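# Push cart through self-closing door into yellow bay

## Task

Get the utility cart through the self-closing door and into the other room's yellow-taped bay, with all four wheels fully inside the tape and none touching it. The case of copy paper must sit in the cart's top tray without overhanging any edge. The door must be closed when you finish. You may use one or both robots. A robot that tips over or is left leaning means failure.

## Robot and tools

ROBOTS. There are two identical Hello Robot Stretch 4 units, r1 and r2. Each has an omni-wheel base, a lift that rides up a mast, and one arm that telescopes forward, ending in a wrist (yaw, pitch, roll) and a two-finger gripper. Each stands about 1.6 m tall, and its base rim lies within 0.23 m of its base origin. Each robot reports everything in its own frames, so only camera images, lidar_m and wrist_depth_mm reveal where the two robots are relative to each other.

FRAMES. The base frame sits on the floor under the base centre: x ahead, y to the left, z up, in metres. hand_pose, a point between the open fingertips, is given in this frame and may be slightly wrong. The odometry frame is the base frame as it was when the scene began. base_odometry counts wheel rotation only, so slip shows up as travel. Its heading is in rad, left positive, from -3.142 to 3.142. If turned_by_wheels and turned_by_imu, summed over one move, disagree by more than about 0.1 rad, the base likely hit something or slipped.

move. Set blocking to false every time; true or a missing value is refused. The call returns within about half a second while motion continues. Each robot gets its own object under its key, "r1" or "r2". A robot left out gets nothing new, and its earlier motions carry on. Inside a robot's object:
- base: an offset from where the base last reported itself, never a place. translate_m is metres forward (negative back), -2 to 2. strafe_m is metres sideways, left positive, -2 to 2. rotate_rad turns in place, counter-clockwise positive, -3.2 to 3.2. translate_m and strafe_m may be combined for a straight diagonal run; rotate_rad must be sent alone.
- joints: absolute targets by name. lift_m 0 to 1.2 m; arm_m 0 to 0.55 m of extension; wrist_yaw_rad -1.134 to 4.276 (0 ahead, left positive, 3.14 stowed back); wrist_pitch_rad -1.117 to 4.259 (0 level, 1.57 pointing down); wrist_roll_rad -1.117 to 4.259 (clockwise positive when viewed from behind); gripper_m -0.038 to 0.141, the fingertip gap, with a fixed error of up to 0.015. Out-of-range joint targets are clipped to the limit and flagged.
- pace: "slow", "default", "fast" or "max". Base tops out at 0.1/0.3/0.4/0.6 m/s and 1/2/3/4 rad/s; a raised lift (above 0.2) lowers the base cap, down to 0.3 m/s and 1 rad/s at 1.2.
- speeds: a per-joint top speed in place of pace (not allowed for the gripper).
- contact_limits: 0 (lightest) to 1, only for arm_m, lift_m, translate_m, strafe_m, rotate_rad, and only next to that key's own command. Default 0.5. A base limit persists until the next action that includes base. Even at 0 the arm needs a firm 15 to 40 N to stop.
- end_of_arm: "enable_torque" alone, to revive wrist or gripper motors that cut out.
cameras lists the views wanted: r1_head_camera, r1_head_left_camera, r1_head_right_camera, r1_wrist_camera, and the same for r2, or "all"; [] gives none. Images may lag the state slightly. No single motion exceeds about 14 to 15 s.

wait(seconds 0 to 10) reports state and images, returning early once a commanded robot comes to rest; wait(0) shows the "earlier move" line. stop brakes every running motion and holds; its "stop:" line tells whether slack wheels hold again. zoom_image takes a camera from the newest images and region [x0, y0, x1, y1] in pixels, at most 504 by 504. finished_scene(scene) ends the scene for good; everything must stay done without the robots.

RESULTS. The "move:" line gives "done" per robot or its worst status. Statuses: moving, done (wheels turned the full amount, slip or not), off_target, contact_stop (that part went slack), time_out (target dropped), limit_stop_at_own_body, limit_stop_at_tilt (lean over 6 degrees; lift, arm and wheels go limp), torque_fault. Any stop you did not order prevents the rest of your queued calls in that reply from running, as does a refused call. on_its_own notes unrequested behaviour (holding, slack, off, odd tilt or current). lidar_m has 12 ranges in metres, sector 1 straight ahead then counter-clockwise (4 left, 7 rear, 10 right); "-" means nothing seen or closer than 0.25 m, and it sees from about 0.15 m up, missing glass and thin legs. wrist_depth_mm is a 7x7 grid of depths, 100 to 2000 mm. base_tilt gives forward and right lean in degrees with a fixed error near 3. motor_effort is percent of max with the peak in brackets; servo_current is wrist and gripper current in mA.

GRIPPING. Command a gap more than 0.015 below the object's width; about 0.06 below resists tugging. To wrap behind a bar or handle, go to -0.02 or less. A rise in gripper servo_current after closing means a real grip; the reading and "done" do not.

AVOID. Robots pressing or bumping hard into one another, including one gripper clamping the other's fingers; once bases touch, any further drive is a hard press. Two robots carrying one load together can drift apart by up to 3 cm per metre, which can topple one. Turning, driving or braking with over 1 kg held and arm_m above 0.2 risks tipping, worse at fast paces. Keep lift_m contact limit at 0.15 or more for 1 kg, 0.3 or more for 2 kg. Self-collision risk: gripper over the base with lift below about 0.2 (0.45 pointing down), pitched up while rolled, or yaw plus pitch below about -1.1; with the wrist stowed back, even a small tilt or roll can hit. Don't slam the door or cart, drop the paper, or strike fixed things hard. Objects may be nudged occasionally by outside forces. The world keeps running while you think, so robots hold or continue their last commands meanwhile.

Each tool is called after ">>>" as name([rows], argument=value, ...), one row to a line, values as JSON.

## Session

>>> move(blocking=false)

Scene clock: 0.00 s.
r1.base_odometry: x=+0.000 y=+0.000 heading=+0.000
r1.turned_by_wheels: +0.000
r1.turned_by_imu: +0.000
r1.base_tilt: forward=-1.6 right=+1.3
r1.lidar_m: 0.96 1.73 2.02 2.40 3.92 1.60 0.85 0.77 0.78 0.89 0.77 0.78
r1.base_status: not commanded
r1.joint_positions: lift_m=+0.124 arm_m=+0.000 wrist_yaw_rad=+3.194 wrist_pitch_rad=+0.002 wrist_roll_rad=+0.000 gripper_m=+0.056
r1.joint_status: not commanded
r1.measured_speeds: all 0
r1.motor_effort: lift_m=+19 arm_m=-4 wheel_0=-2 wheel_1=+1 wheel_2=+0
r1.servo_current: wrist_yaw_rad=59 wrist_pitch_rad=46 wrist_roll_rad=46 gripper_m=39
r1.hand_pose: x=-0.1216 y=+0.0722 z=+0.3019 quat_wxyz=(-0.026, -0.001, +0.000, +1.000) (m; r1's base frame)
r1.wrist_depth_mm: - 135 - - - - - / - 123 135 - - - - / - 121 191 - - - - / 110 136 194 - - - - / 137 - - - 1618 - - / 226 - 190 1098 188 1160 1118 / 224 163 750 798 768 768 759
r2.base_odometry: x=+0.000 y=+0.000 heading=+0.000
r2.turned_by_wheels: +0.000
r2.turned_by_imu: +0.000
r2.base_tilt: forward=-0.6 right=+0.1
r2.lidar_m: 1.29 1.32 1.58 2.33 2.36 2.78 1.41 1.41 2.77 2.39 2.42 1.48
r2.base_status: not commanded
r2.joint_positions: lift_m=+0.200 arm_m=+0.000 wrist_yaw_rad=+3.211 wrist_pitch_rad=+0.001 wrist_roll_rad=+0.000 gripper_m=+0.056
r2.joint_status: not commanded
r2.measured_speeds: all 0
r2.motor_effort: lift_m=+18 arm_m=-4 wheel_0=-1 wheel_1=+1 wheel_2=+1
r2.servo_current: wrist_yaw_rad=46 wrist_pitch_rad=39 wrist_roll_rad=52 gripper_m=52
r2.hand_pose: x=-0.1229 y=+0.0671 z=+0.3779 quat_wxyz=(-0.035, -0.001, +0.000, +0.999) (m; r2's base frame)
r2.wrist_depth_mm: - - 137 - - - - / - - 137 - - - - / - 109 138 - - - - / - 140 175 - - - - / 214 - - - - - - / 213 1281 196 1255 190 1336 1182 / 208 243 866 - - 854 878
pictures: r1_head_camera, r1_head_left_camera, r1_head_right_camera, r1_wrist_camera, r2_head_camera, r2_head_left_camera, r2_head_right_camera, r2_wrist_camera
Images, in order (width x height): r1_head_camera 420x560, r1_head_left_camera 420x672, r1_head_right_camera 420x672, r1_wrist_camera 616x392, r2_head_camera 420x560, r2_head_left_camera 420x672, r2_head_right_camera 420x672, r2_wrist_camera 616x392.

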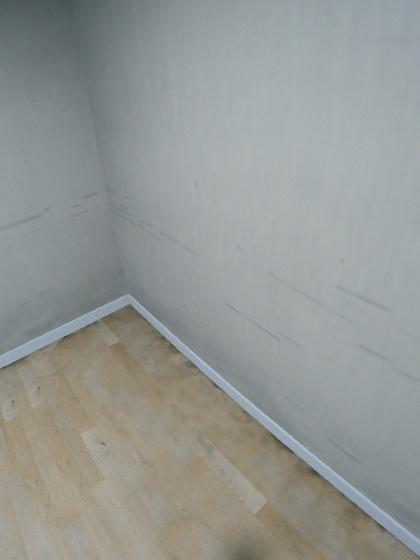

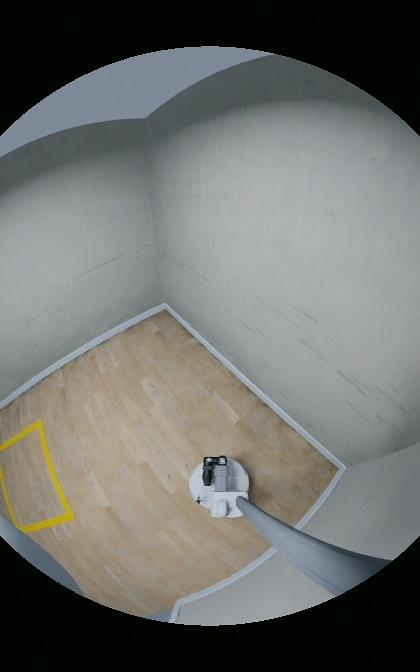

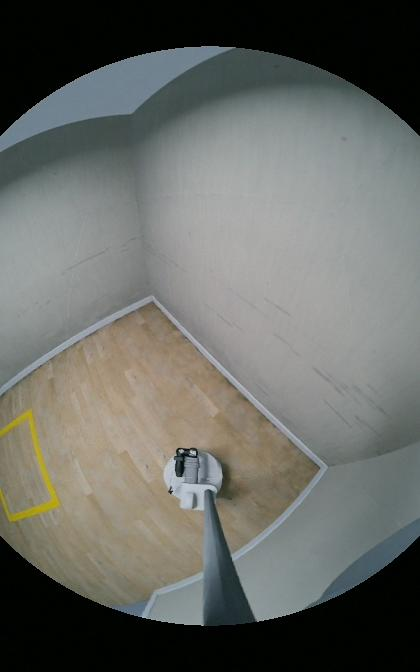

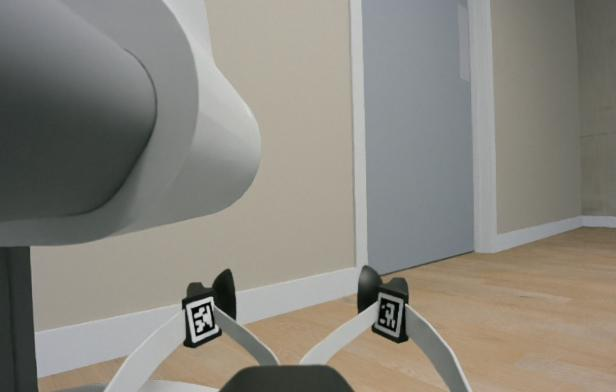

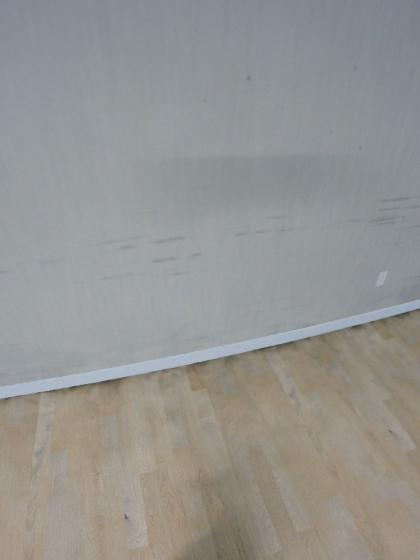

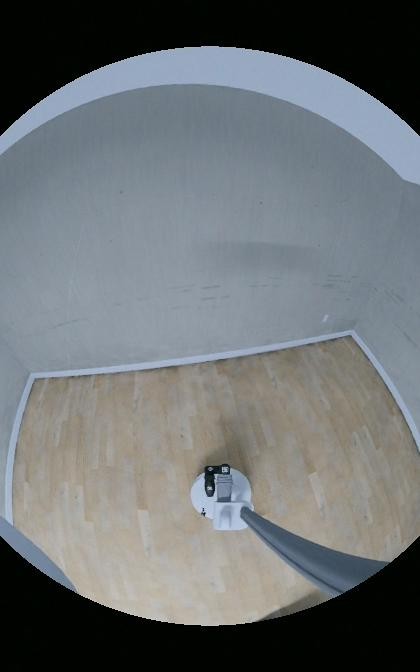

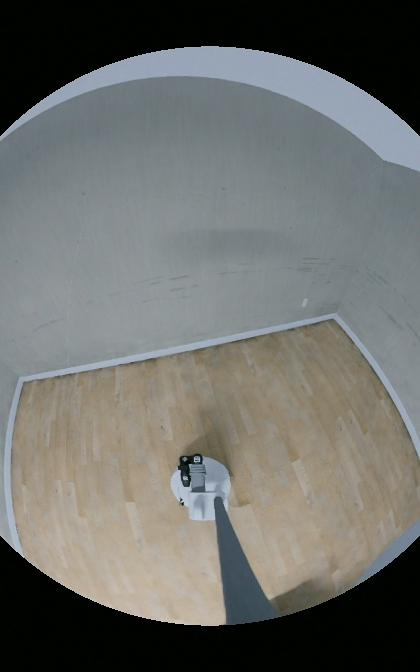

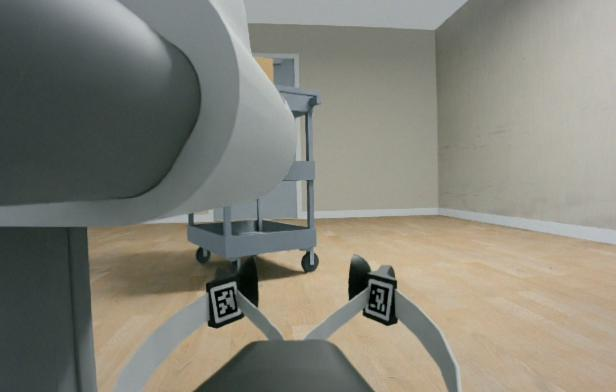

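>>> move(blocking=false, r1={"base":{"rotate_rad":2.2},"joints":{"lift_m":0.6}}, r2={"base":{"rotate_rad":3.1},"joints":{"lift_m":0.6}}, cameras=[])

>>> wait(seconds=3, cameras=[])

>>> wait(seconds=3, cameras=["r1_head_camera","r1_head_left_camera","r2_head_camera","r2_head_left_camera","r2_head_right_camera"])

Scene clock: 6.57 s.
move: r1 moving; r2 moving
r1.base_odometry: x=+0.000 y=+0.000 heading=+0.253
r1.turned_by_wheels: +0.253
r1.turned_by_imu: +0.253
r1.base_tilt: forward=-1.6 right=+1.2
r1.lidar_m: 1.17 2.01 2.13 2.99 2.65 1.07 0.76 0.75 0.80 0.83 0.77 0.81
r1.base_status: rotate_rad moving
r1.joint_positions: lift_m=+0.162 arm_m=+0.000 wrist_yaw_rad=+3.194 wrist_pitch_rad=+0.002 wrist_roll_rad=+0.000 gripper_m=+0.056
r1.joint_status: lift_m moving
r1.measured_speeds: translate_m=+0.000 strafe_m=+0.000 rotate_rad=+0.974 lift_m=+0.146 arm_m=+0.000 wrist_yaw_rad=+0.000 wrist_pitch_rad=+0.000 wrist_roll_rad=+0.000
r1.motor_effort: lift_m=+26(27) arm_m=-3(4) wheel_0=-8(10) wheel_1=-7(10) wheel_2=-7(7)
r1.servo_current: wrist_yaw_rad=65(65) wrist_pitch_rad=46(46) wrist_roll_rad=39(59) gripper_m=39(46)
r1.hand_pose: x=-0.1216 y=+0.0722 z=+0.3395 quat_wxyz=(-0.026, -0.001, +0.000, +1.000) (m; r1's base frame)
r1.wrist_depth_mm: - 135 - - - - - / - 123 135 - - - 1756 / - 121 192 - - - 1808 / 110 136 195 - - - 1808 / 137 - - - - - 1756 / 216 - 190 - 187 1229 1205 / 224 151 820 153 866 831 866
r2.base_odometry: x=+0.000 y=+0.000 heading=+0.252
r2.turned_by_wheels: +0.252
r2.turned_by_imu: +0.245
r2.base_tilt: forward=-0.7 right=+0.1
r2.lidar_m: 1.30 1.40 1.93 2.34 2.48 3.41 1.45 3.35 2.48 2.38 1.84 1.37
r2.base_status: rotate_rad moving
r2.joint_positions: lift_m=+0.238 arm_m=+0.000 wrist_yaw_rad=+3.211 wrist_pitch_rad=+0.001 wrist_roll_rad=+0.000 gripper_m=+0.056
r2.joint_status: lift_m moving
r2.measured_speeds: translate_m=+0.002 strafe_m=+0.000 rotate_rad=+0.977 lift_m=+0.146 arm_m=+0.000 wrist_yaw_rad=+0.000 wrist_pitch_rad=+0.000 wrist_roll_rad=+0.000
r2.motor_effort: lift_m=+21(24) arm_m=-4(4) wheel_0=-3(11) wheel_1=-11(11) wheel_2=-10(12)
r2.servo_current: wrist_yaw_rad=46(46) wrist_pitch_rad=39(46) wrist_roll_rad=39(59) gripper_m=46(52)
r2.hand_pose: x=-0.1229 y=+0.0671 z=+0.4157 quat_wxyz=(-0.035, -0.001, +0.000, +0.999) (m; r2's base frame)
r2.wrist_depth_mm: - - 137 - - - - / - - 137 1808 - - - / - 110 139 - - - - / - 140 176 - - - - / 215 - - - - - - / 213 1397 196 1397 190 1430 1281 / 208 243 1008 - - 960 946
pictures: none
No camera images: "cameras" was empty.

Scene clock: 8.90 s.
earlier move: r1 moving; r2 done
r1.base_odometry: x=+0.000 y=+0.000 heading=+2.200
r1.turned_by_wheels: +1.947
r1.turned_by_imu: +1.958
r1.base_tilt: forward=-1.6 right=+1.2
r1.lidar_m: 3.91 1.25 0.85 0.75 0.76 0.85 0.77 0.77 1.01 2.01 2.05 2.58
r1.base_status: done
r1.joint_positions: lift_m=+0.600 arm_m=+0.000 wrist_yaw_rad=+3.194 wrist_pitch_rad=+0.002 wrist_roll_rad=+0.000 gripper_m=+0.056
r1.joint_status: lift_m moving
r1.measured_speeds: all 0
r1.motor_effort: lift_m=+26(28) arm_m=-4(4) wheel_0=-1(10) wheel_1=+1(10) wheel_2=+1(8)
r1.servo_current: wrist_yaw_rad=59(65) wrist_pitch_rad=46(46) wrist_roll_rad=39(65) gripper_m=46(52)
r1.hand_pose: x=-0.1216 y=+0.0722 z=+0.7771 quat_wxyz=(-0.026, -0.001, +0.000, +1.000) (m; r1's base frame)
r1.wrist_depth_mm: - 135 - - - - - / - 122 145 - - - - / - 121 190 - - - - / 110 136 194 - - - - / 137 - - - - - - / 215 - 190 - 187 - - / - 140 - 137 - - -
r2.base_odometry: x=+0.000 y=+0.000 heading=+3.099
r2.turned_by_wheels: +2.847
r2.turned_by_imu: +2.772
r2.base_tilt: forward=-0.7 right=+0.1
r2.lidar_m: 1.44 1.41 2.84 2.39 2.38 1.56 1.31 1.28 1.53 2.35 2.34 2.67
r2.base_status: done
r2.joint_positions: lift_m=+0.600 arm_m=+0.000 wrist_yaw_rad=+3.211 wrist_pitch_rad=+0.001 wrist_roll_rad=+0.000 gripper_m=+0.056
r2.joint_status: all done
r2.measured_speeds: all 0
r2.motor_effort: lift_m=+21(25) arm_m=-4(4) wheel_0=-3(11) wheel_1=-3(11) wheel_2=-4(14)
r2.servo_current: wrist_yaw_rad=33(52) wrist_pitch_rad=39(46) wrist_roll_rad=39(59) gripper_m=52(59)
r2.hand_pose: x=-0.1228 y=+0.0671 z=+0.7776 quat_wxyz=(-0.035, -0.001, +0.000, +0.999) (m; r2's base frame)
r2.wrist_depth_mm: - - 137 - - - - / - 107 137 - - - - / - 113 138 233 - - - / - 140 164 - - - - / 216 - - - - - - / 213 - 190 - 188 - - / 211 122 - - - - 1576
wait: 2.33 of 3 s (r2 has come to rest)
pictures: none
No camera images: "cameras" was empty.

Scene clock: 8.93 s.
earlier move: r1 done
r1.base_odometry: x=+0.000 y=+0.000 heading=+2.200
r1.turned_by_wheels: +0.000
r1.turned_by_imu: +0.000
r1.base_tilt: forward=-1.6 right=+1.3
r1.lidar_m: 3.93 1.25 0.83 0.75 0.77 0.82 0.75 0.80 1.00 2.01 2.05 2.56
r1.base_status: done
r1.joint_positions: lift_m=+0.600 arm_m=+0.000 wrist_yaw_rad=+3.194 wrist_pitch_rad=+0.002 wrist_roll_rad=+0.000 gripper_m=+0.056
r1.joint_status: all done
r1.measured_speeds: all 0
r1.motor_effort: lift_m=+24(28) arm_m=-4(4) wheel_0=-1(10) wheel_1=+1(10) wheel_2=+1(8)
r1.servo_current: wrist_yaw_rad=59(65) wrist_pitch_rad=46(46) wrist_roll_rad=39(65) gripper_m=46(52)
r1.hand_pose: x=-0.1216 y=+0.0722 z=+0.7771 quat_wxyz=(-0.026, -0.001, +0.000, +1.000) (m; r1's base frame)
r1.wrist_depth_mm: - 135 - - - - - / - 122 145 - - - - / - 121 190 - - - - / 110 136 194 - - - - / 137 - - - - - - / 216 - 190 - 187 - - / - 141 - 137 - - -
r2.base_odometry: x=+0.000 y=+0.000 heading=+3.099
r2.turned_by_wheels: +0.000
r2.turned_by_imu: +0.000
r2.base_tilt: forward=-0.7 right=+0.0
r2.lidar_m: 1.47 1.38 2.88 2.40 2.39 1.59 1.32 1.30 1.50 2.35 2.34 2.69
r2.base_status: done
r2.joint_positions: lift_m=+0.600 arm_m=+0.000 wrist_yaw_rad=+3.211 wrist_pitch_rad=+0.001 wrist_roll_rad=+0.000 gripper_m=+0.056
r2.joint_status: all done
r2.measured_speeds: all 0
r2.motor_effort: lift_m=+21(25) arm_m=-4(4) wheel_0=-3(11) wheel_1=-2(11) wheel_2=-4(14)
r2.servo_current: wrist_yaw_rad=33(52) wrist_pitch_rad=39(46) wrist_roll_rad=39(59) gripper_m=52(59)
r2.hand_pose: x=-0.1228 y=+0.0671 z=+0.7776 quat_wxyz=(-0.035, -0.001, +0.000, +0.999) (m; r2's base frame)
r2.wrist_depth_mm: - - 137 - - - - / - 107 137 - - - - / - 112 138 234 - - - / - 140 164 - - - - / 216 - - - - - - / 213 - 189 - 187 - - / 211 122 - - - - 1576
wait: 0.03 of 3 s (r1 has come to rest)
pictures: r1_head_camera, r1_head_left_camera, r2_head_camera, r2_head_left_camera, r2_head_right_camera
Images, in order (width x height): r1_head_camera 420x560, r1_head_left_camera 420x672, r2_head_camera 420x560, r2_head_left_camera 420x672, r2_head_right_camera 420x672.

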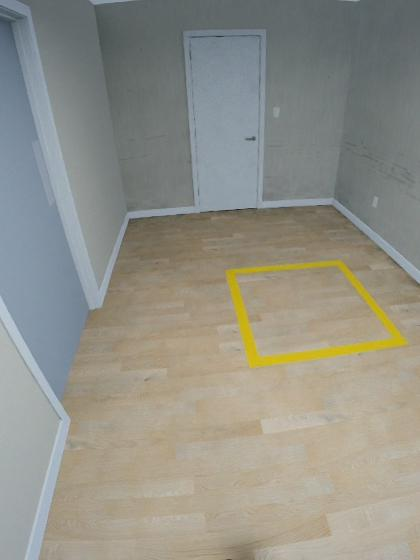

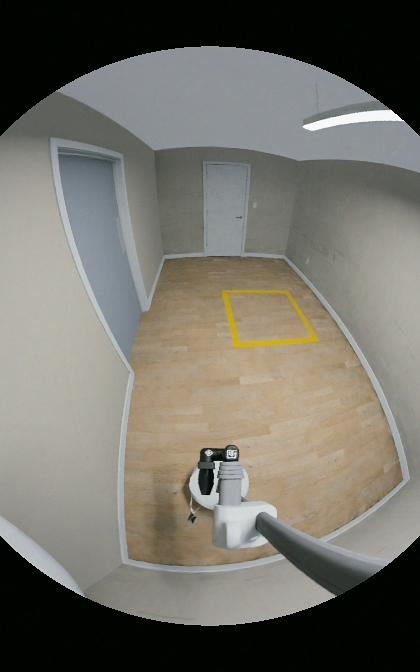

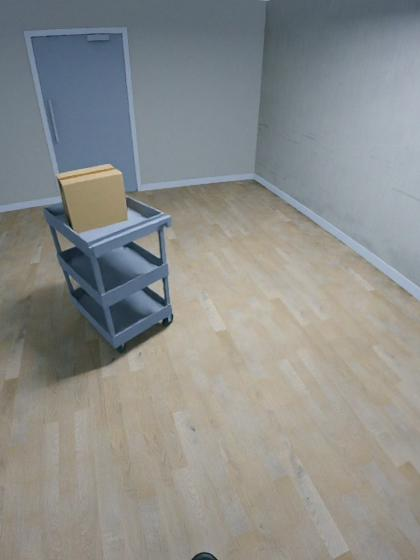

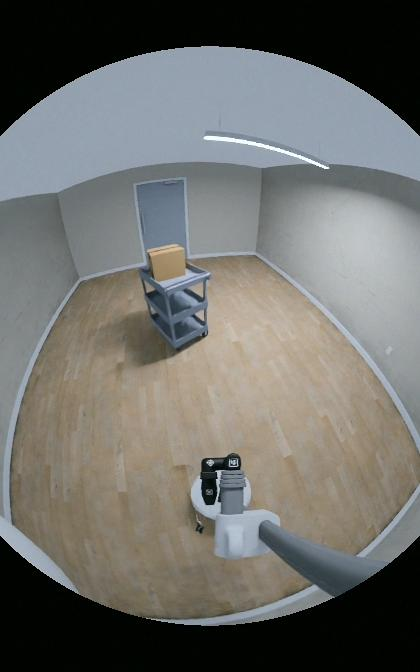

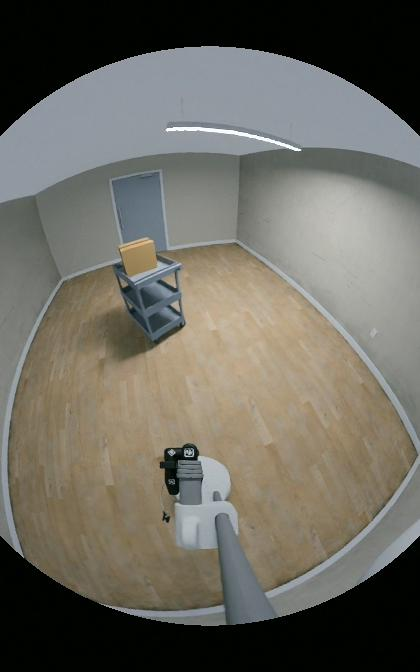

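>>> move(blocking=false, r1={"joints":{"wrist_yaw_rad":0.0,"lift_m":1.1}}, r2={"base":{"strafe_m":-0.35,"translate_m":1.2},"joints":{"lift_m":0.8,"wrist_yaw_rad":0.0}}, cameras=[])

>>> zoom_image(camera="r2_head_camera", region=[0, 150, 200, 370])

>>> wait(seconds=6, cameras=[])

>>> wait(seconds=3, cameras=["r2_head_camera","r2_head_left_camera"])

Scene clock: 55.03 s.
move: r1 moving; r2 moving
r1.base_odometry: x=+0.000 y=+0.000 heading=+2.200
r1.turned_by_wheels: +0.000
r1.turned_by_imu: +0.000
r1.base_tilt: forward=-1.6 right=+1.3
r1.lidar_m: 3.91 1.26 0.81 0.74 0.77 0.85 0.77 0.79 1.03 2.01 2.06 2.60
r1.base_status: not commanded
r1.joint_positions: lift_m=+0.638 arm_m=+0.000 wrist_yaw_rad=+2.607 wrist_pitch_rad=+0.002 wrist_roll_rad=+0.000 gripper_m=+0.056
r1.joint_status: lift_m moving; wrist_yaw_rad moving
r1.measured_speeds: translate_m=+0.000 strafe_m=+0.000 rotate_rad=+0.000 lift_m=+0.146 arm_m=+0.000 wrist_yaw_rad=-1.819 wrist_pitch_rad=+0.000 wrist_roll_rad=+0.000
r1.motor_effort: lift_m=+25(27) arm_m=-3(4) wheel_0=-2(2) wheel_1=+1(1) wheel_2=+1(1)
r1.servo_current: wrist_yaw_rad=91(117) wrist_pitch_rad=46(52) wrist_roll_rad=39(65) gripper_m=46(46)
r1.hand_pose: x=-0.0328 y=+0.2221 z=+0.8152 quat_wxyz=(+0.264, -0.001, +0.000, +0.965) (m; r1's base frame)
r1.wrist_depth_mm: - - - - - - - / - - - - - - - / - - - - - - - / - - - - - - - / - - - - - - - / - - 190 - 187 - - / - 140 - 137 - - -
r2.base_odometry: x=-0.031 y=+0.011 heading=+3.099
r2.turned_by_wheels: +0.000
r2.turned_by_imu: +0.001
r2.base_tilt: forward=-0.7 right=+0.1
r2.lidar_m: 1.44 1.37 2.88 2.39 2.39 1.57 1.33 1.34 1.53 2.32 2.31 2.65
r2.base_status: translate_m moving; strafe_m moving
r2.joint_positions: lift_m=+0.638 arm_m=+0.000 wrist_yaw_rad=+2.650 wrist_pitch_rad=+0.001 wrist_roll_rad=+0.000 gripper_m=+0.056
r2.joint_status: lift_m moving; wrist_yaw_rad moving
r2.measured_speeds: translate_m=+0.123 strafe_m=-0.036 rotate_rad=+0.003 lift_m=+0.146 arm_m=+0.000 wrist_yaw_rad=-1.732 wrist_pitch_rad=+0.000 wrist_roll_rad=+0.000
r2.motor_effort: lift_m=+22(25) arm_m=-4(4) wheel_0=+12(12) wheel_1=+5(6) wheel_2=-12(13)
r2.servo_current: wrist_yaw_rad=98(117) wrist_pitch_rad=39(46) wrist_roll_rad=39(59) gripper_m=46(52)
r2.hand_pose: x=-0.0421 y=+0.2131 z=+0.8156 quat_wxyz=(+0.243, -0.001, +0.000, +0.970) (m; r2's base frame)
r2.wrist_depth_mm: - - - - - - - / 200 - - - - - - / 204 - - - - - - / 236 - - - - - - / - - - - - - - / - - 190 - 191 - - / - 123 - - - 1756 1708
pictures: none
No camera images: "cameras" was empty.

Scaled by 2.291 from the camera's 420x560 image, which has a finer 1200x1600 frame.

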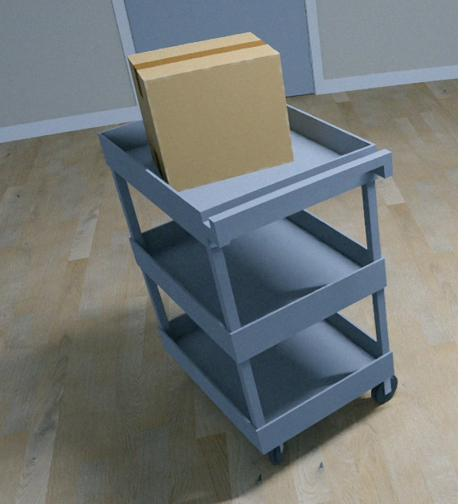

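Scene clock: 57.50 s.
earlier move: r1 done; r2 moving
r1.base_odometry: x=+0.000 y=+0.000 heading=+2.200
r1.turned_by_wheels: +0.000
r1.turned_by_imu: +0.000
r1.base_tilt: forward=-1.6 right=+1.3
r1.lidar_m: 3.92 1.24 0.83 0.74 0.75 0.85 0.76 0.80 1.05 2.02 2.04 2.60
r1.base_status: not commanded
r1.joint_positions: lift_m=+1.100 arm_m=+0.000 wrist_yaw_rad=+0.003 wrist_pitch_rad=+0.002 wrist_roll_rad=+0.000 gripper_m=+0.056
r1.joint_status: all done
r1.measured_speeds: all 0
r1.motor_effort: lift_m=+24(28) arm_m=-2(4) wheel_0=-1(2) wheel_1=+1(1) wheel_2=+1(1)
r1.servo_current: wrist_yaw_rad=52(137) wrist_pitch_rad=46(52) wrist_roll_rad=59(65) gripper_m=39(52)
r1.hand_pose: x=+0.4595 y=-0.0867 z=+1.2772 quat_wxyz=(+1.000, +0.000, +0.001, +0.001) (m; r1's base frame)
r1.wrist_depth_mm: 1661 - - - - - - / 1708 - - - - - - / 1661 - - - - - - / 1708 - - - - - - / 1661 - - - - - - / 1708 - 193 - 187 - - / 1708 - - 153 - - -
r2.base_odometry: x=-0.680 y=+0.230 heading=+3.099
r2.turned_by_wheels: +0.000
r2.turned_by_imu: +0.001
r2.base_tilt: forward=-0.7 right=+0.1
r2.lidar_m: 3.76 0.88 0.91 2.78 2.77 2.29 1.92 1.90 2.21 1.95 1.93 2.24
r2.base_status: translate_m moving; strafe_m moving
r2.joint_positions: lift_m=+0.800 arm_m=+0.000 wrist_yaw_rad=+0.003 wrist_pitch_rad=+0.001 wrist_roll_rad=+0.000 gripper_m=+0.056
r2.joint_status: all done
r2.measured_speeds: translate_m=+0.289 strafe_m=-0.085 rotate_rad=+0.001 lift_m=+0.000 arm_m=+0.000 wrist_yaw_rad=+0.000 wrist_pitch_rad=+0.000 wrist_roll_rad=+0.000
r2.motor_effort: lift_m=+21(25) arm_m=-4(4) wheel_0=+9(14) wheel_1=+4(7) wheel_2=-9(14)
r2.servo_current: wrist_yaw_rad=52(124) wrist_pitch_rad=39(46) wrist_roll_rad=52(59) gripper_m=52(59)
r2.hand_pose: x=+0.4596 y=-0.0866 z=+0.9777 quat_wxyz=(+1.000, +0.000, +0.001, +0.001) (m; r2's base frame)
r2.wrist_depth_mm: - - - - - - - / - - - - - - - / - - - - - - - / 917 - - - - - - / 842 - - - - - - / - - 195 - 190 - - / - 976 - - - - 1921
wait: 2.47 of 6 s (r1 has come to rest)
pictures: none
No camera images: "cameras" was empty.

Scene clock: 60.13 s.
earlier move: r2 done
r1.base_odometry: x=+0.000 y=+0.000 heading=+2.200
r1.turned_by_wheels: +0.000
r1.turned_by_imu: +0.000
r1.base_tilt: forward=-1.6 right=+1.3
r1.lidar_m: 3.90 1.25 0.83 0.73 0.78 0.83 0.77 0.79 1.01 1.99 2.05 2.59
r1.base_status: not commanded
r1.joint_positions: lift_m=+1.100 arm_m=+0.000 wrist_yaw_rad=+0.003 wrist_pitch_rad=+0.002 wrist_roll_rad=+0.000 gripper_m=+0.056
r1.joint_status: all done
r1.measured_speeds: all 0
r1.motor_effort: lift_m=+24(28) arm_m=+2(4) wheel_0=-2(2) wheel_1=+1(1) wheel_2=+1(1)
r1.servo_current: wrist_yaw_rad=52(137) wrist_pitch_rad=46(52) wrist_roll_rad=65(65) gripper_m=39(52)
r1.hand_pose: x=+0.4595 y=-0.0867 z=+1.2772 quat_wxyz=(+1.000, +0.000, +0.001, +0.001) (m; r1's base frame)
r1.wrist_depth_mm: 1708 - - - - - - / 1708 - - - - - - / 1708 - - - - - - / 1661 - - - - - - / 1661 - - - - - - / 1808 - 193 - 187 - - / 1708 - - 153 - - -
r2.base_odometry: x=-1.184 y=+0.400 heading=+3.100
r2.turned_by_wheels: +0.000
r2.turned_by_imu: +0.001
r2.base_tilt: forward=-0.6 right=+0.1
r2.lidar_m: 3.22 3.45 0.63 0.74 3.05 2.84 2.35 2.36 1.96 1.66 1.66 1.92
r2.base_status: done
r2.joint_positions: lift_m=+0.800 arm_m=+0.000 wrist_yaw_rad=+0.003 wrist_pitch_rad=+0.001 wrist_roll_rad=+0.000 gripper_m=+0.056
r2.joint_status: all done
r2.measured_speeds: all 0
r2.motor_effort: lift_m=+21(25) arm_m=-4(4) wheel_0=+3(14) wheel_1=+3(7) wheel_2=-3(14)
r2.servo_current: wrist_yaw_rad=52(124) wrist_pitch_rad=39(52) wrist_roll_rad=39(59) gripper_m=52(59)
r2.hand_pose: x=+0.4596 y=-0.0866 z=+0.9777 quat_wxyz=(+1.000, +0.000, +0.001, +0.001) (m; r2's base frame)
r2.wrist_depth_mm: - - - - - - - / - - - - - - - / - - - - - - - / - - - - - - - / - - - - - - - / - - 196 - 191 - - / - - - - - - -
wait: 2.63 of 3 s (r2 has come to rest)
pictures: r2_head_camera, r2_head_left_camera
Images, in order (width x height): r2_head_camera 420x560, r2_head_left_camera 420x672.

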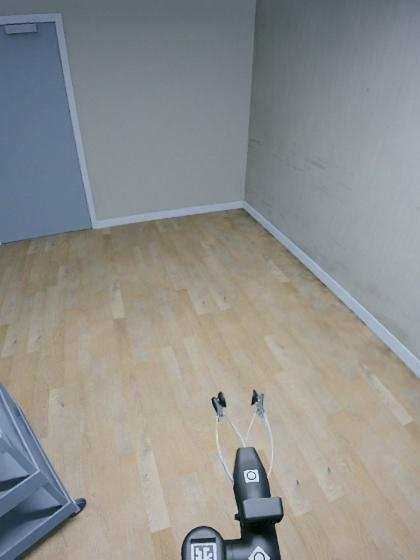

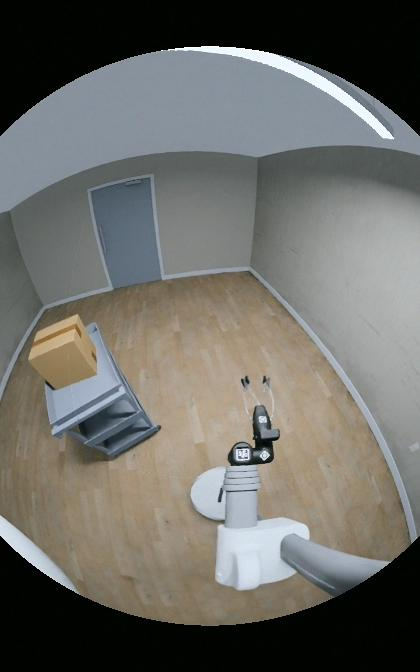

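>>> move(blocking=false, cameras=["r2_head_camera","r2_head_left_camera","r1_head_camera","r1_head_left_camera"])

Scene clock: 83.83 s.
r1.base_odometry: x=+0.000 y=+0.000 heading=+2.200
r1.turned_by_wheels: +0.000
r1.turned_by_imu: +0.000
r1.base_tilt: forward=-1.6 right=+1.3
r1.lidar_m: 3.93 1.25 0.83 0.75 0.76 0.84 0.76 0.79 1.01 2.00 2.05 2.59
r1.base_status: not commanded
r1.joint_positions: lift_m=+1.100 arm_m=+0.000 wrist_yaw_rad=+0.003 wrist_pitch_rad=+0.002 wrist_roll_rad=+0.000 gripper_m=+0.056
r1.joint_status: all done
r1.measured_speeds: all 0
r1.motor_effort: lift_m=+24(28) arm_m=+4(4) wheel_0=-1(2) wheel_1=+1(1) wheel_2=+1(1)
r1.servo_current: wrist_yaw_rad=52(137) wrist_pitch_rad=33(52) wrist_roll_rad=46(65) gripper_m=46(52)
r1.hand_pose: x=+0.4595 y=-0.0867 z=+1.2772 quat_wxyz=(+1.000, +0.000, +0.001, +0.001) (m; r1's base frame)
r1.wrist_depth_mm: 1618 - - - - - - / 1708 - - - - - - / 1708 - - - - - - / 1756 - - - - - - / 1708 - - - - - - / 1756 - 194 - 187 - - / 1618 - - 153 - - -
r2.base_odometry: x=-1.184 y=+0.400 heading=+3.100
r2.turned_by_wheels: +0.000
r2.turned_by_imu: +0.000
r2.base_tilt: forward=-0.7 right=+0.1
r2.lidar_m: 3.20 3.46 0.62 0.75 3.07 2.79 2.38 2.37 2.00 1.66 1.66 1.95
r2.base_status: done
r2.joint_positions: lift_m=+0.800 arm_m=+0.000 wrist_yaw_rad=+0.003 wrist_pitch_rad=+0.001 wrist_roll_rad=+0.000 gripper_m=+0.056
r2.joint_status: all done
r2.measured_speeds: all 0
r2.motor_effort: lift_m=+21(25) arm_m=-4(4) wheel_0=+4(14) wheel_1=+4(7) wheel_2=-3(14)
r2.servo_current: wrist_yaw_rad=52(124) wrist_pitch_rad=46(52) wrist_roll_rad=46(59) gripper_m=46(59)
r2.hand_pose: x=+0.4596 y=-0.0866 z=+0.9777 quat_wxyz=(+1.000, +0.000, +0.001, +0.001) (m; r2's base frame)
r2.wrist_depth_mm: - - - - - - - / - - - - - - - / - - - - - - - / - - - - - - - / - - - - - - - / - - 196 - 191 - - / - - - - - - -
pictures: r1_head_camera, r1_head_left_camera, r2_head_camera, r2_head_left_camera
Images, in order (width x height): r1_head_camera 420x560, r1_head_left_camera 420x672, r2_head_camera 420x560, r2_head_left_camera 420x672.

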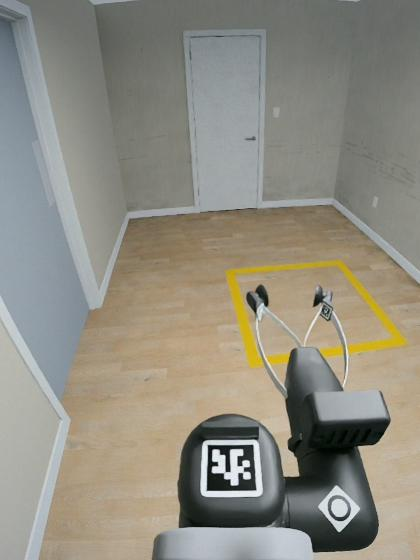

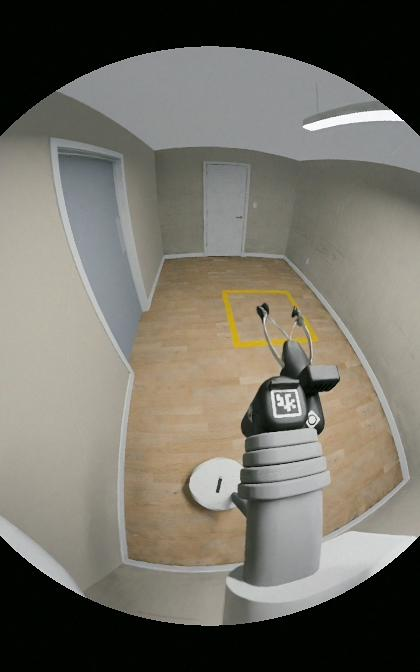

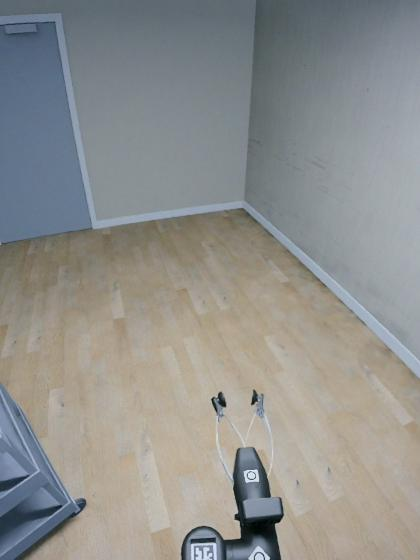

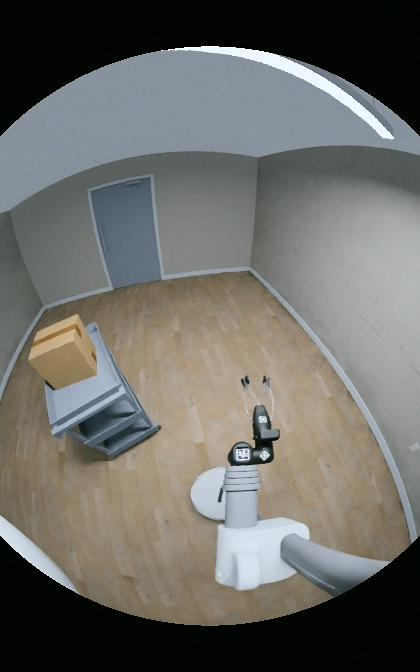

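>>> move(blocking=false, cameras=[], r2={"base":{"rotate_rad":0.23},"pace":"default"}, r1={"base":{"rotate_rad":-0.1}})

>>> wait(seconds=1.5, cameras=["r2_head_camera","r2_head_left_camera"])

Scene clock: 98.23 s.
move: r1 moving; r2 moving
r1.base_odometry: x=+0.000 y=+0.000 heading=+2.102
r1.turned_by_wheels: -0.098
r1.turned_by_imu: -0.099
r1.base_tilt: forward=-1.6 right=+1.3
r1.lidar_m: 3.91 1.61 0.85 0.75 0.76 0.88 0.76 0.78 0.97 1.72 2.00 2.40
r1.base_status: rotate_rad moving
r1.joint_positions: lift_m=+1.100 arm_m=+0.000 wrist_yaw_rad=+0.003 wrist_pitch_rad=+0.002 wrist_roll_rad=+0.000 gripper_m=+0.056
r1.joint_status: not commanded
r1.measured_speeds: translate_m=+0.001 strafe_m=+0.001 rotate_rad=-0.090 lift_m=+0.000 arm_m=+0.000 wrist_yaw_rad=+0.000 wrist_pitch_rad=+0.000 wrist_roll_rad=+0.000
r1.motor_effort: lift_m=+24(24) arm_m=+4(4) wheel_0=+3(5) wheel_1=+2(5) wheel_2=+1(5)
r1.servo_current: wrist_yaw_rad=59(65) wrist_pitch_rad=46(46) wrist_roll_rad=59(59) gripper_m=39(46)
r1.hand_pose: x=+0.4595 y=-0.0867 z=+1.2772 quat_wxyz=(+1.000, +0.000, +0.001, +0.001) (m; r1's base frame)
r1.wrist_depth_mm: - - - - - - - / - - - - - - - / - - - - - - - / - - - - - - - / - - - - - - - / - - 191 - 187 - - / - - - 153 - - -
r2.base_odometry: x=-1.184 y=+0.400 heading=-2.985
r2.turned_by_wheels: +0.198
r2.turned_by_imu: +0.194
r2.base_tilt: forward=-0.7 right=+0.0
r2.lidar_m: 3.42 0.63 0.66 3.07 3.12 2.54 2.36 2.40 1.81 1.66 1.67 2.19
r2.base_status: rotate_rad moving
r2.joint_positions: lift_m=+0.800 arm_m=+0.000 wrist_yaw_rad=+0.003 wrist_pitch_rad=+0.001 wrist_roll_rad=+0.000 gripper_m=+0.056
r2.joint_status: not commanded
r2.measured_speeds: translate_m=+0.000 strafe_m=+0.001 rotate_rad=+0.380 lift_m=+0.000 arm_m=+0.000 wrist_yaw_rad=+0.000 wrist_pitch_rad=+0.000 wrist_roll_rad=+0.000
r2.motor_effort: lift_m=+21(21) arm_m=-4(4) wheel_0=-4(10) wheel_1=-3(10) wheel_2=-5(11)
r2.servo_current: wrist_yaw_rad=46(52) wrist_pitch_rad=39(46) wrist_roll_rad=52(59) gripper_m=52(52)
r2.hand_pose: x=+0.4595 y=-0.0867 z=+0.9777 quat_wxyz=(+1.000, +0.000, +0.001, +0.001) (m; r2's base frame)
r2.wrist_depth_mm: - - - - - - - / - - - - - - - / - - - - - - - / - - - - - - - / - - - - - - - / - - 196 - 190 - - / - - - - - - 1921
pictures: none
No camera images: "cameras" was empty.

Scene clock: 98.57 s.
earlier move: r1 done; r2 moving
r1.base_odometry: x=+0.000 y=+0.000 heading=+2.100
r1.turned_by_wheels: -0.002
r1.turned_by_imu: -0.002
r1.base_tilt: forward=-1.6 right=+1.3
r1.lidar_m: 3.91 1.59 0.86 0.76 0.76 0.90 0.76 0.78 0.94 1.75 2.04 2.43
r1.base_status: done
r1.joint_positions: lift_m=+1.100 arm_m=+0.000 wrist_yaw_rad=+0.002 wrist_pitch_rad=+0.002 wrist_roll_rad=+0.000 gripper_m=+0.056
r1.joint_status: not commanded
r1.measured_speeds: all 0
r1.motor_effort: lift_m=+24(24) arm_m=+4(4) wheel_0=+2(5) wheel_1=+1(5) wheel_2=+1(5)
r1.servo_current: wrist_yaw_rad=52(72) wrist_pitch_rad=39(46) wrist_roll_rad=52(59) gripper_m=39(46)
r1.hand_pose: x=+0.4595 y=-0.0867 z=+1.2772 quat_wxyz=(+1.000, +0.000, +0.001, +0.001) (m; r1's base frame)
r1.wrist_depth_mm: - - - - - - - / - - - - - - - / - - - - - - - / - - - - - - - / - - - - - - - / - - 194 - 187 - - / - - - 153 - - -
r2.base_odometry: x=-1.184 y=+0.400 heading=-2.955
r2.turned_by_wheels: +0.031
r2.turned_by_imu: +0.030
r2.base_tilt: forward=-0.6 right=+0.0
r2.lidar_m: 3.42 0.64 0.65 3.06 3.14 2.53 2.36 2.42 1.77 1.67 1.70 2.25
r2.base_status: rotate_rad moving
r2.joint_positions: lift_m=+0.800 arm_m=+0.000 wrist_yaw_rad=+0.003 wrist_pitch_rad=+0.001 wrist_roll_rad=+0.000 gripper_m=+0.056
r2.joint_status: not commanded
r2.measured_speeds: all 0
r2.motor_effort: lift_m=+21(21) arm_m=-4(4) wheel_0=-1(10) wheel_1=-4(10) wheel_2=-5(11)
r2.servo_current: wrist_yaw_rad=46(52) wrist_pitch_rad=39(46) wrist_roll_rad=52(59) gripper_m=46(52)
r2.hand_pose: x=+0.4595 y=-0.0867 z=+0.9777 quat_wxyz=(+1.000, +0.000, +0.001, +0.001) (m; r2's base frame)
r2.wrist_depth_mm: - - - - - - - / - - - - - - - / - - - - - - - / - - - - - - - / - - - - - - - / - - 196 - 190 - - / - - - - - - -
wait: 0.33 of 1.5 s (r1 has come to rest)
pictures: r2_head_camera, r2_head_left_camera
Images, in order (width x height): r2_head_camera 420x560, r2_head_left_camera 420x672.

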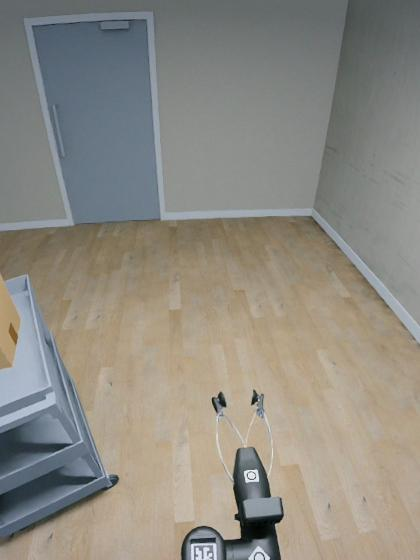

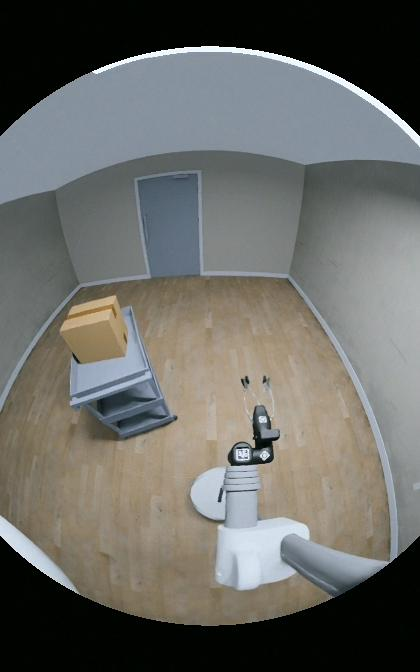

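>>> move(blocking=false, cameras=[], r2={"base":{"translate_m":2.0,"strafe_m":0.12},"pace":"fast"}, r1={"base":{"translate_m":0.01},"pace":"fast"})

>>> wait(seconds=1, cameras=[])

>>> wait(seconds=8, cameras=["r2_head_camera","r2_head_left_camera","r1_head_camera","r1_head_left_camera"])

Scene clock: 126.73 s.
earlier move: r2 done
move: r1 moving; r2 moving
r1.base_odometry: x=-0.005 y=+0.008 heading=+2.101
r1.turned_by_wheels: +0.000
r1.turned_by_imu: +0.000
r1.base_tilt: forward=-1.6 right=+1.3
r1.lidar_m: 3.90 1.58 0.88 0.75 0.76 0.91 0.78 0.78 0.99 1.80 2.01 2.43
r1.base_status: translate_m moving
r1.joint_positions: lift_m=+1.100 arm_m=+0.000 wrist_yaw_rad=+0.002 wrist_pitch_rad=+0.002 wrist_roll_rad=+0.000 gripper_m=+0.056
r1.joint_status: not commanded
r1.measured_speeds: all 0
r1.motor_effort: lift_m=+24(24) arm_m=+4(4) wheel_0=+2(7) wheel_1=+2(5) wheel_2=-1(8)
r1.servo_current: wrist_yaw_rad=46(72) wrist_pitch_rad=39(46) wrist_roll_rad=39(59) gripper_m=46(46)
r1.hand_pose: x=+0.4595 y=-0.0867 z=+1.2772 quat_wxyz=(+1.000, +0.000, +0.001, +0.001) (m; r1's base frame)
r1.wrist_depth_mm: - - - - - - - / - - - - - - - / - - - - - - - / - - - - - - - / - - - - - - - / - - 193 - 187 - - / - - - 153 - - -
r2.base_odometry: x=-1.227 y=+0.390 heading=-2.955
r2.turned_by_wheels: +0.000
r2.turned_by_imu: +0.000
r2.base_tilt: forward=-0.7 right=+0.1
r2.lidar_m: 3.40 0.60 0.63 3.06 3.12 2.59 2.39 2.45 1.75 1.66 1.72 2.25
r2.base_status: translate_m moving; strafe_m moving
r2.joint_positions: lift_m=+0.800 arm_m=+0.000 wrist_yaw_rad=+0.003 wrist_pitch_rad=+0.001 wrist_roll_rad=+0.000 gripper_m=+0.056
r2.joint_status: not commanded
r2.measured_speeds: translate_m=+0.170 strafe_m=+0.010 rotate_rad=-0.005 lift_m=+0.000 arm_m=+0.000 wrist_yaw_rad=+0.000 wrist_pitch_rad=+0.000 wrist_roll_rad=+0.000
r2.motor_effort: lift_m=+20(21) arm_m=-4(4) wheel_0=+7(9) wheel_1=+9(9) wheel_2=-14(14)
r2.servo_current: wrist_yaw_rad=46(59) wrist_pitch_rad=39(46) wrist_roll_rad=46(52) gripper_m=46(52)
r2.hand_pose: x=+0.4595 y=-0.0867 z=+0.9777 quat_wxyz=(+1.000, +0.000, +0.001, +0.001) (m; r2's base frame)
r2.wrist_depth_mm: - - - - - - - / - - - - - - - / - - - - - - - / - - - - - - - / - - - - - - - / - - 196 - 190 - - / - - - - - - 1921
pictures: none
No camera images: "cameras" was empty.

Scene clock: 126.90 s.
earlier move: r1 done; r2 moving
r1.base_odometry: x=-0.005 y=+0.008 heading=+2.101
r1.turned_by_wheels: +0.000
r1.turned_by_imu: +0.000
r1.base_tilt: forward=-1.6 right=+1.3
r1.lidar_m: 3.91 1.64 0.89 0.76 0.77 0.88 0.78 0.78 0.96 1.78 2.03 2.41
r1.base_status: done
r1.joint_positions: lift_m=+1.100 arm_m=+0.000 wrist_yaw_rad=+0.002 wrist_pitch_rad=+0.002 wrist_roll_rad=+0.000 gripper_m=+0.056
r1.joint_status: not commanded
r1.measured_speeds: all 0
r1.motor_effort: lift_m=+24(24) arm_m=+4(4) wheel_0=+4(7) wheel_1=+2(5) wheel_2=-2(8)
r1.servo_current: wrist_yaw_rad=39(72) wrist_pitch_rad=46(46) wrist_roll_rad=52(65) gripper_m=39(46)
r1.hand_pose: x=+0.4595 y=-0.0867 z=+1.2772 quat_wxyz=(+1.000, +0.000, +0.001, +0.001) (m; r1's base frame)
r1.wrist_depth_mm: - - - - - - - / - - - - - - - / - - - - - - - / - - - - - - - / - - - - - - - / - - 194 - 187 - - / - - - 153 - - -
r2.base_odometry: x=-1.260 y=+0.381 heading=-2.954
r2.turned_by_wheels: +0.000
r2.turned_by_imu: +0.000
r2.base_tilt: forward=-0.7 right=+0.1
r2.lidar_m: 3.36 0.57 0.55 3.08 3.12 2.61 2.43 2.51 1.78 1.66 1.71 2.27
r2.base_status: translate_m moving; strafe_m moving
r2.joint_positions: lift_m=+0.800 arm_m=+0.000 wrist_yaw_rad=+0.003 wrist_pitch_rad=+0.001 wrist_roll_rad=+0.000 gripper_m=+0.056
r2.joint_status: not commanded
r2.measured_speeds: translate_m=+0.226 strafe_m=+0.012 rotate_rad=-0.003 lift_m=+0.000 arm_m=+0.000 wrist_yaw_rad=+0.000 wrist_pitch_rad=+0.000 wrist_roll_rad=+0.000
r2.motor_effort: lift_m=+21(21) arm_m=-4(4) wheel_0=+8(9) wheel_1=+10(10) wheel_2=-15(15)
r2.servo_current: wrist_yaw_rad=59(59) wrist_pitch_rad=39(46) wrist_roll_rad=59(59) gripper_m=46(52)
r2.hand_pose: x=+0.4595 y=-0.0867 z=+0.9777 quat_wxyz=(+1.000, +0.000, +0.001, +0.001) (m; r2's base frame)
r2.wrist_depth_mm: - - - - - - - / - - - - - - - / - - - - - - - / - - - - - - - / - - - - - - - / - - 196 - 190 - - / - - - - - - 1983
wait: 0.17 of 1 s (r1 has come to rest)
pictures: none
No camera images: "cameras" was empty.

Scene clock: 132.67 s.
earlier move: r2 done
r1.base_odometry: x=-0.005 y=+0.008 heading=+2.101
r1.turned_by_wheels: +0.000
r1.turned_by_imu: +0.000
r1.base_tilt: forward=-1.6 right=+1.3
r1.lidar_m: 3.92 1.62 0.89 0.74 0.76 0.92 0.78 0.77 0.97 1.79 2.01 2.39
r1.base_status: done
r1.joint_positions: lift_m=+1.100 arm_m=+0.000 wrist_yaw_rad=+0.002 wrist_pitch_rad=+0.002 wrist_roll_rad=+0.000 gripper_m=+0.056
r1.joint_status: not commanded
r1.measured_speeds: all 0
r1.motor_effort: lift_m=+24(24) arm_m=+4(4) wheel_0=+4(7) wheel_1=+3(5) wheel_2=-2(8)
r1.servo_current: wrist_yaw_rad=46(72) wrist_pitch_rad=52(52) wrist_roll_rad=46(78) gripper_m=46(52)
r1.hand_pose: x=+0.4595 y=-0.0867 z=+1.2772 quat_wxyz=(+1.000, +0.000, +0.001, +0.001) (m; r1's base frame)
r1.wrist_depth_mm: - - - - - - - / - - - - - - - / - - - - - - - / - - - - - - - / - - - - - - - / - - 194 - 187 - - / - - - 153 - - -
r2.base_odometry: x=-3.127 y=-0.090 heading=-2.954
r2.turned_by_wheels: +0.000
r2.turned_by_imu: +0.003
r2.base_tilt: forward=-0.6 right=+0.1
r2.lidar_m: 1.43 1.49 1.98 3.09 3.18 1.06 1.33 2.53 1.77 1.67 1.70 1.53
r2.base_status: done
r2.joint_positions: lift_m=+0.800 arm_m=+0.000 wrist_yaw_rad=+0.003 wrist_pitch_rad=+0.001 wrist_roll_rad=+0.000 gripper_m=+0.056
r2.joint_status: not commanded
r2.measured_speeds: all 0
r2.motor_effort: lift_m=+20(21) arm_m=-4(4) wheel_0=+2(11) wheel_1=+4(11) wheel_2=-3(16)
r2.servo_current: wrist_yaw_rad=52(65) wrist_pitch_rad=46(52) wrist_roll_rad=46(65) gripper_m=46(59)
r2.hand_pose: x=+0.4595 y=-0.0867 z=+0.9777 quat_wxyz=(+1.000, +0.000, +0.001, +0.001) (m; r2's base frame)
r2.wrist_depth_mm: - - - - - - - / - - - - - - - / - - - - - - - / - - - - - - - / - - - - - - - / - - 190 - 187 - - / - - - - - - -
wait: 5.77 of 8 s (r2 has come to rest)
pictures: r1_head_camera, r1_head_left_camera, r2_head_camera, r2_head_left_camera
Images, in order (width x height): r1_head_camera 420x560, r1_head_left_camera 420x672, r2_head_camera 420x560, r2_head_left_camera 420x672.

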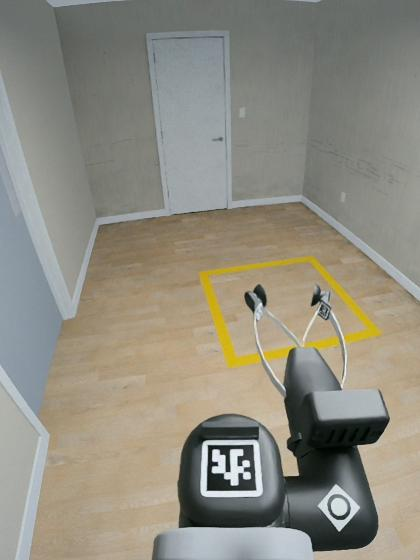

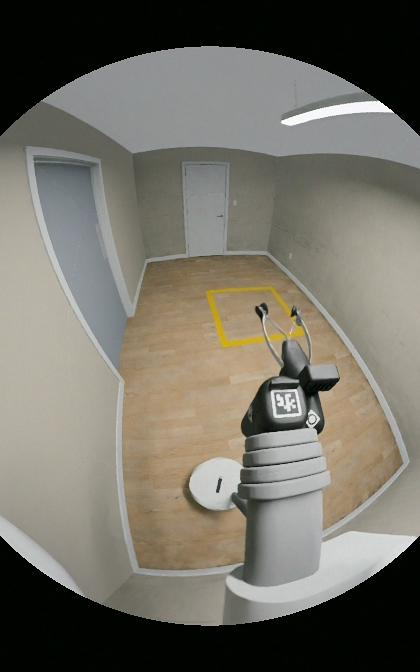

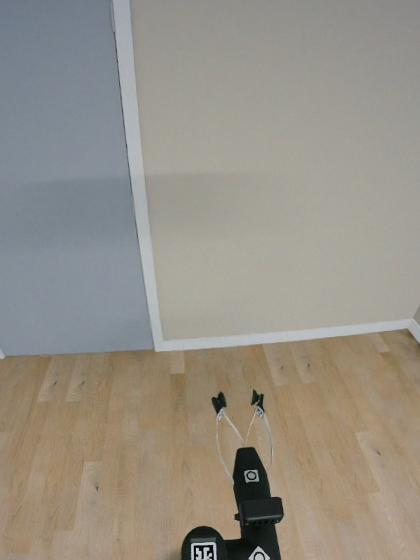

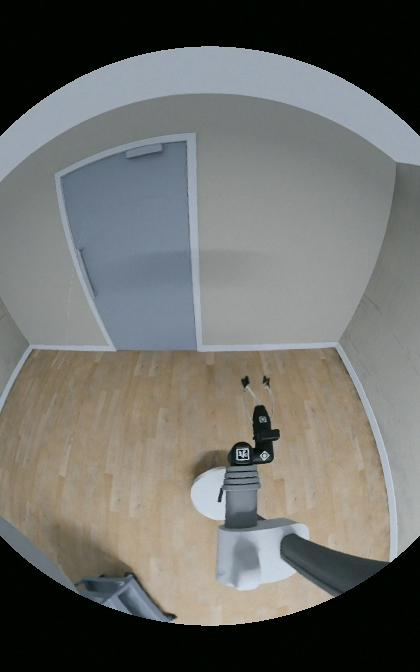

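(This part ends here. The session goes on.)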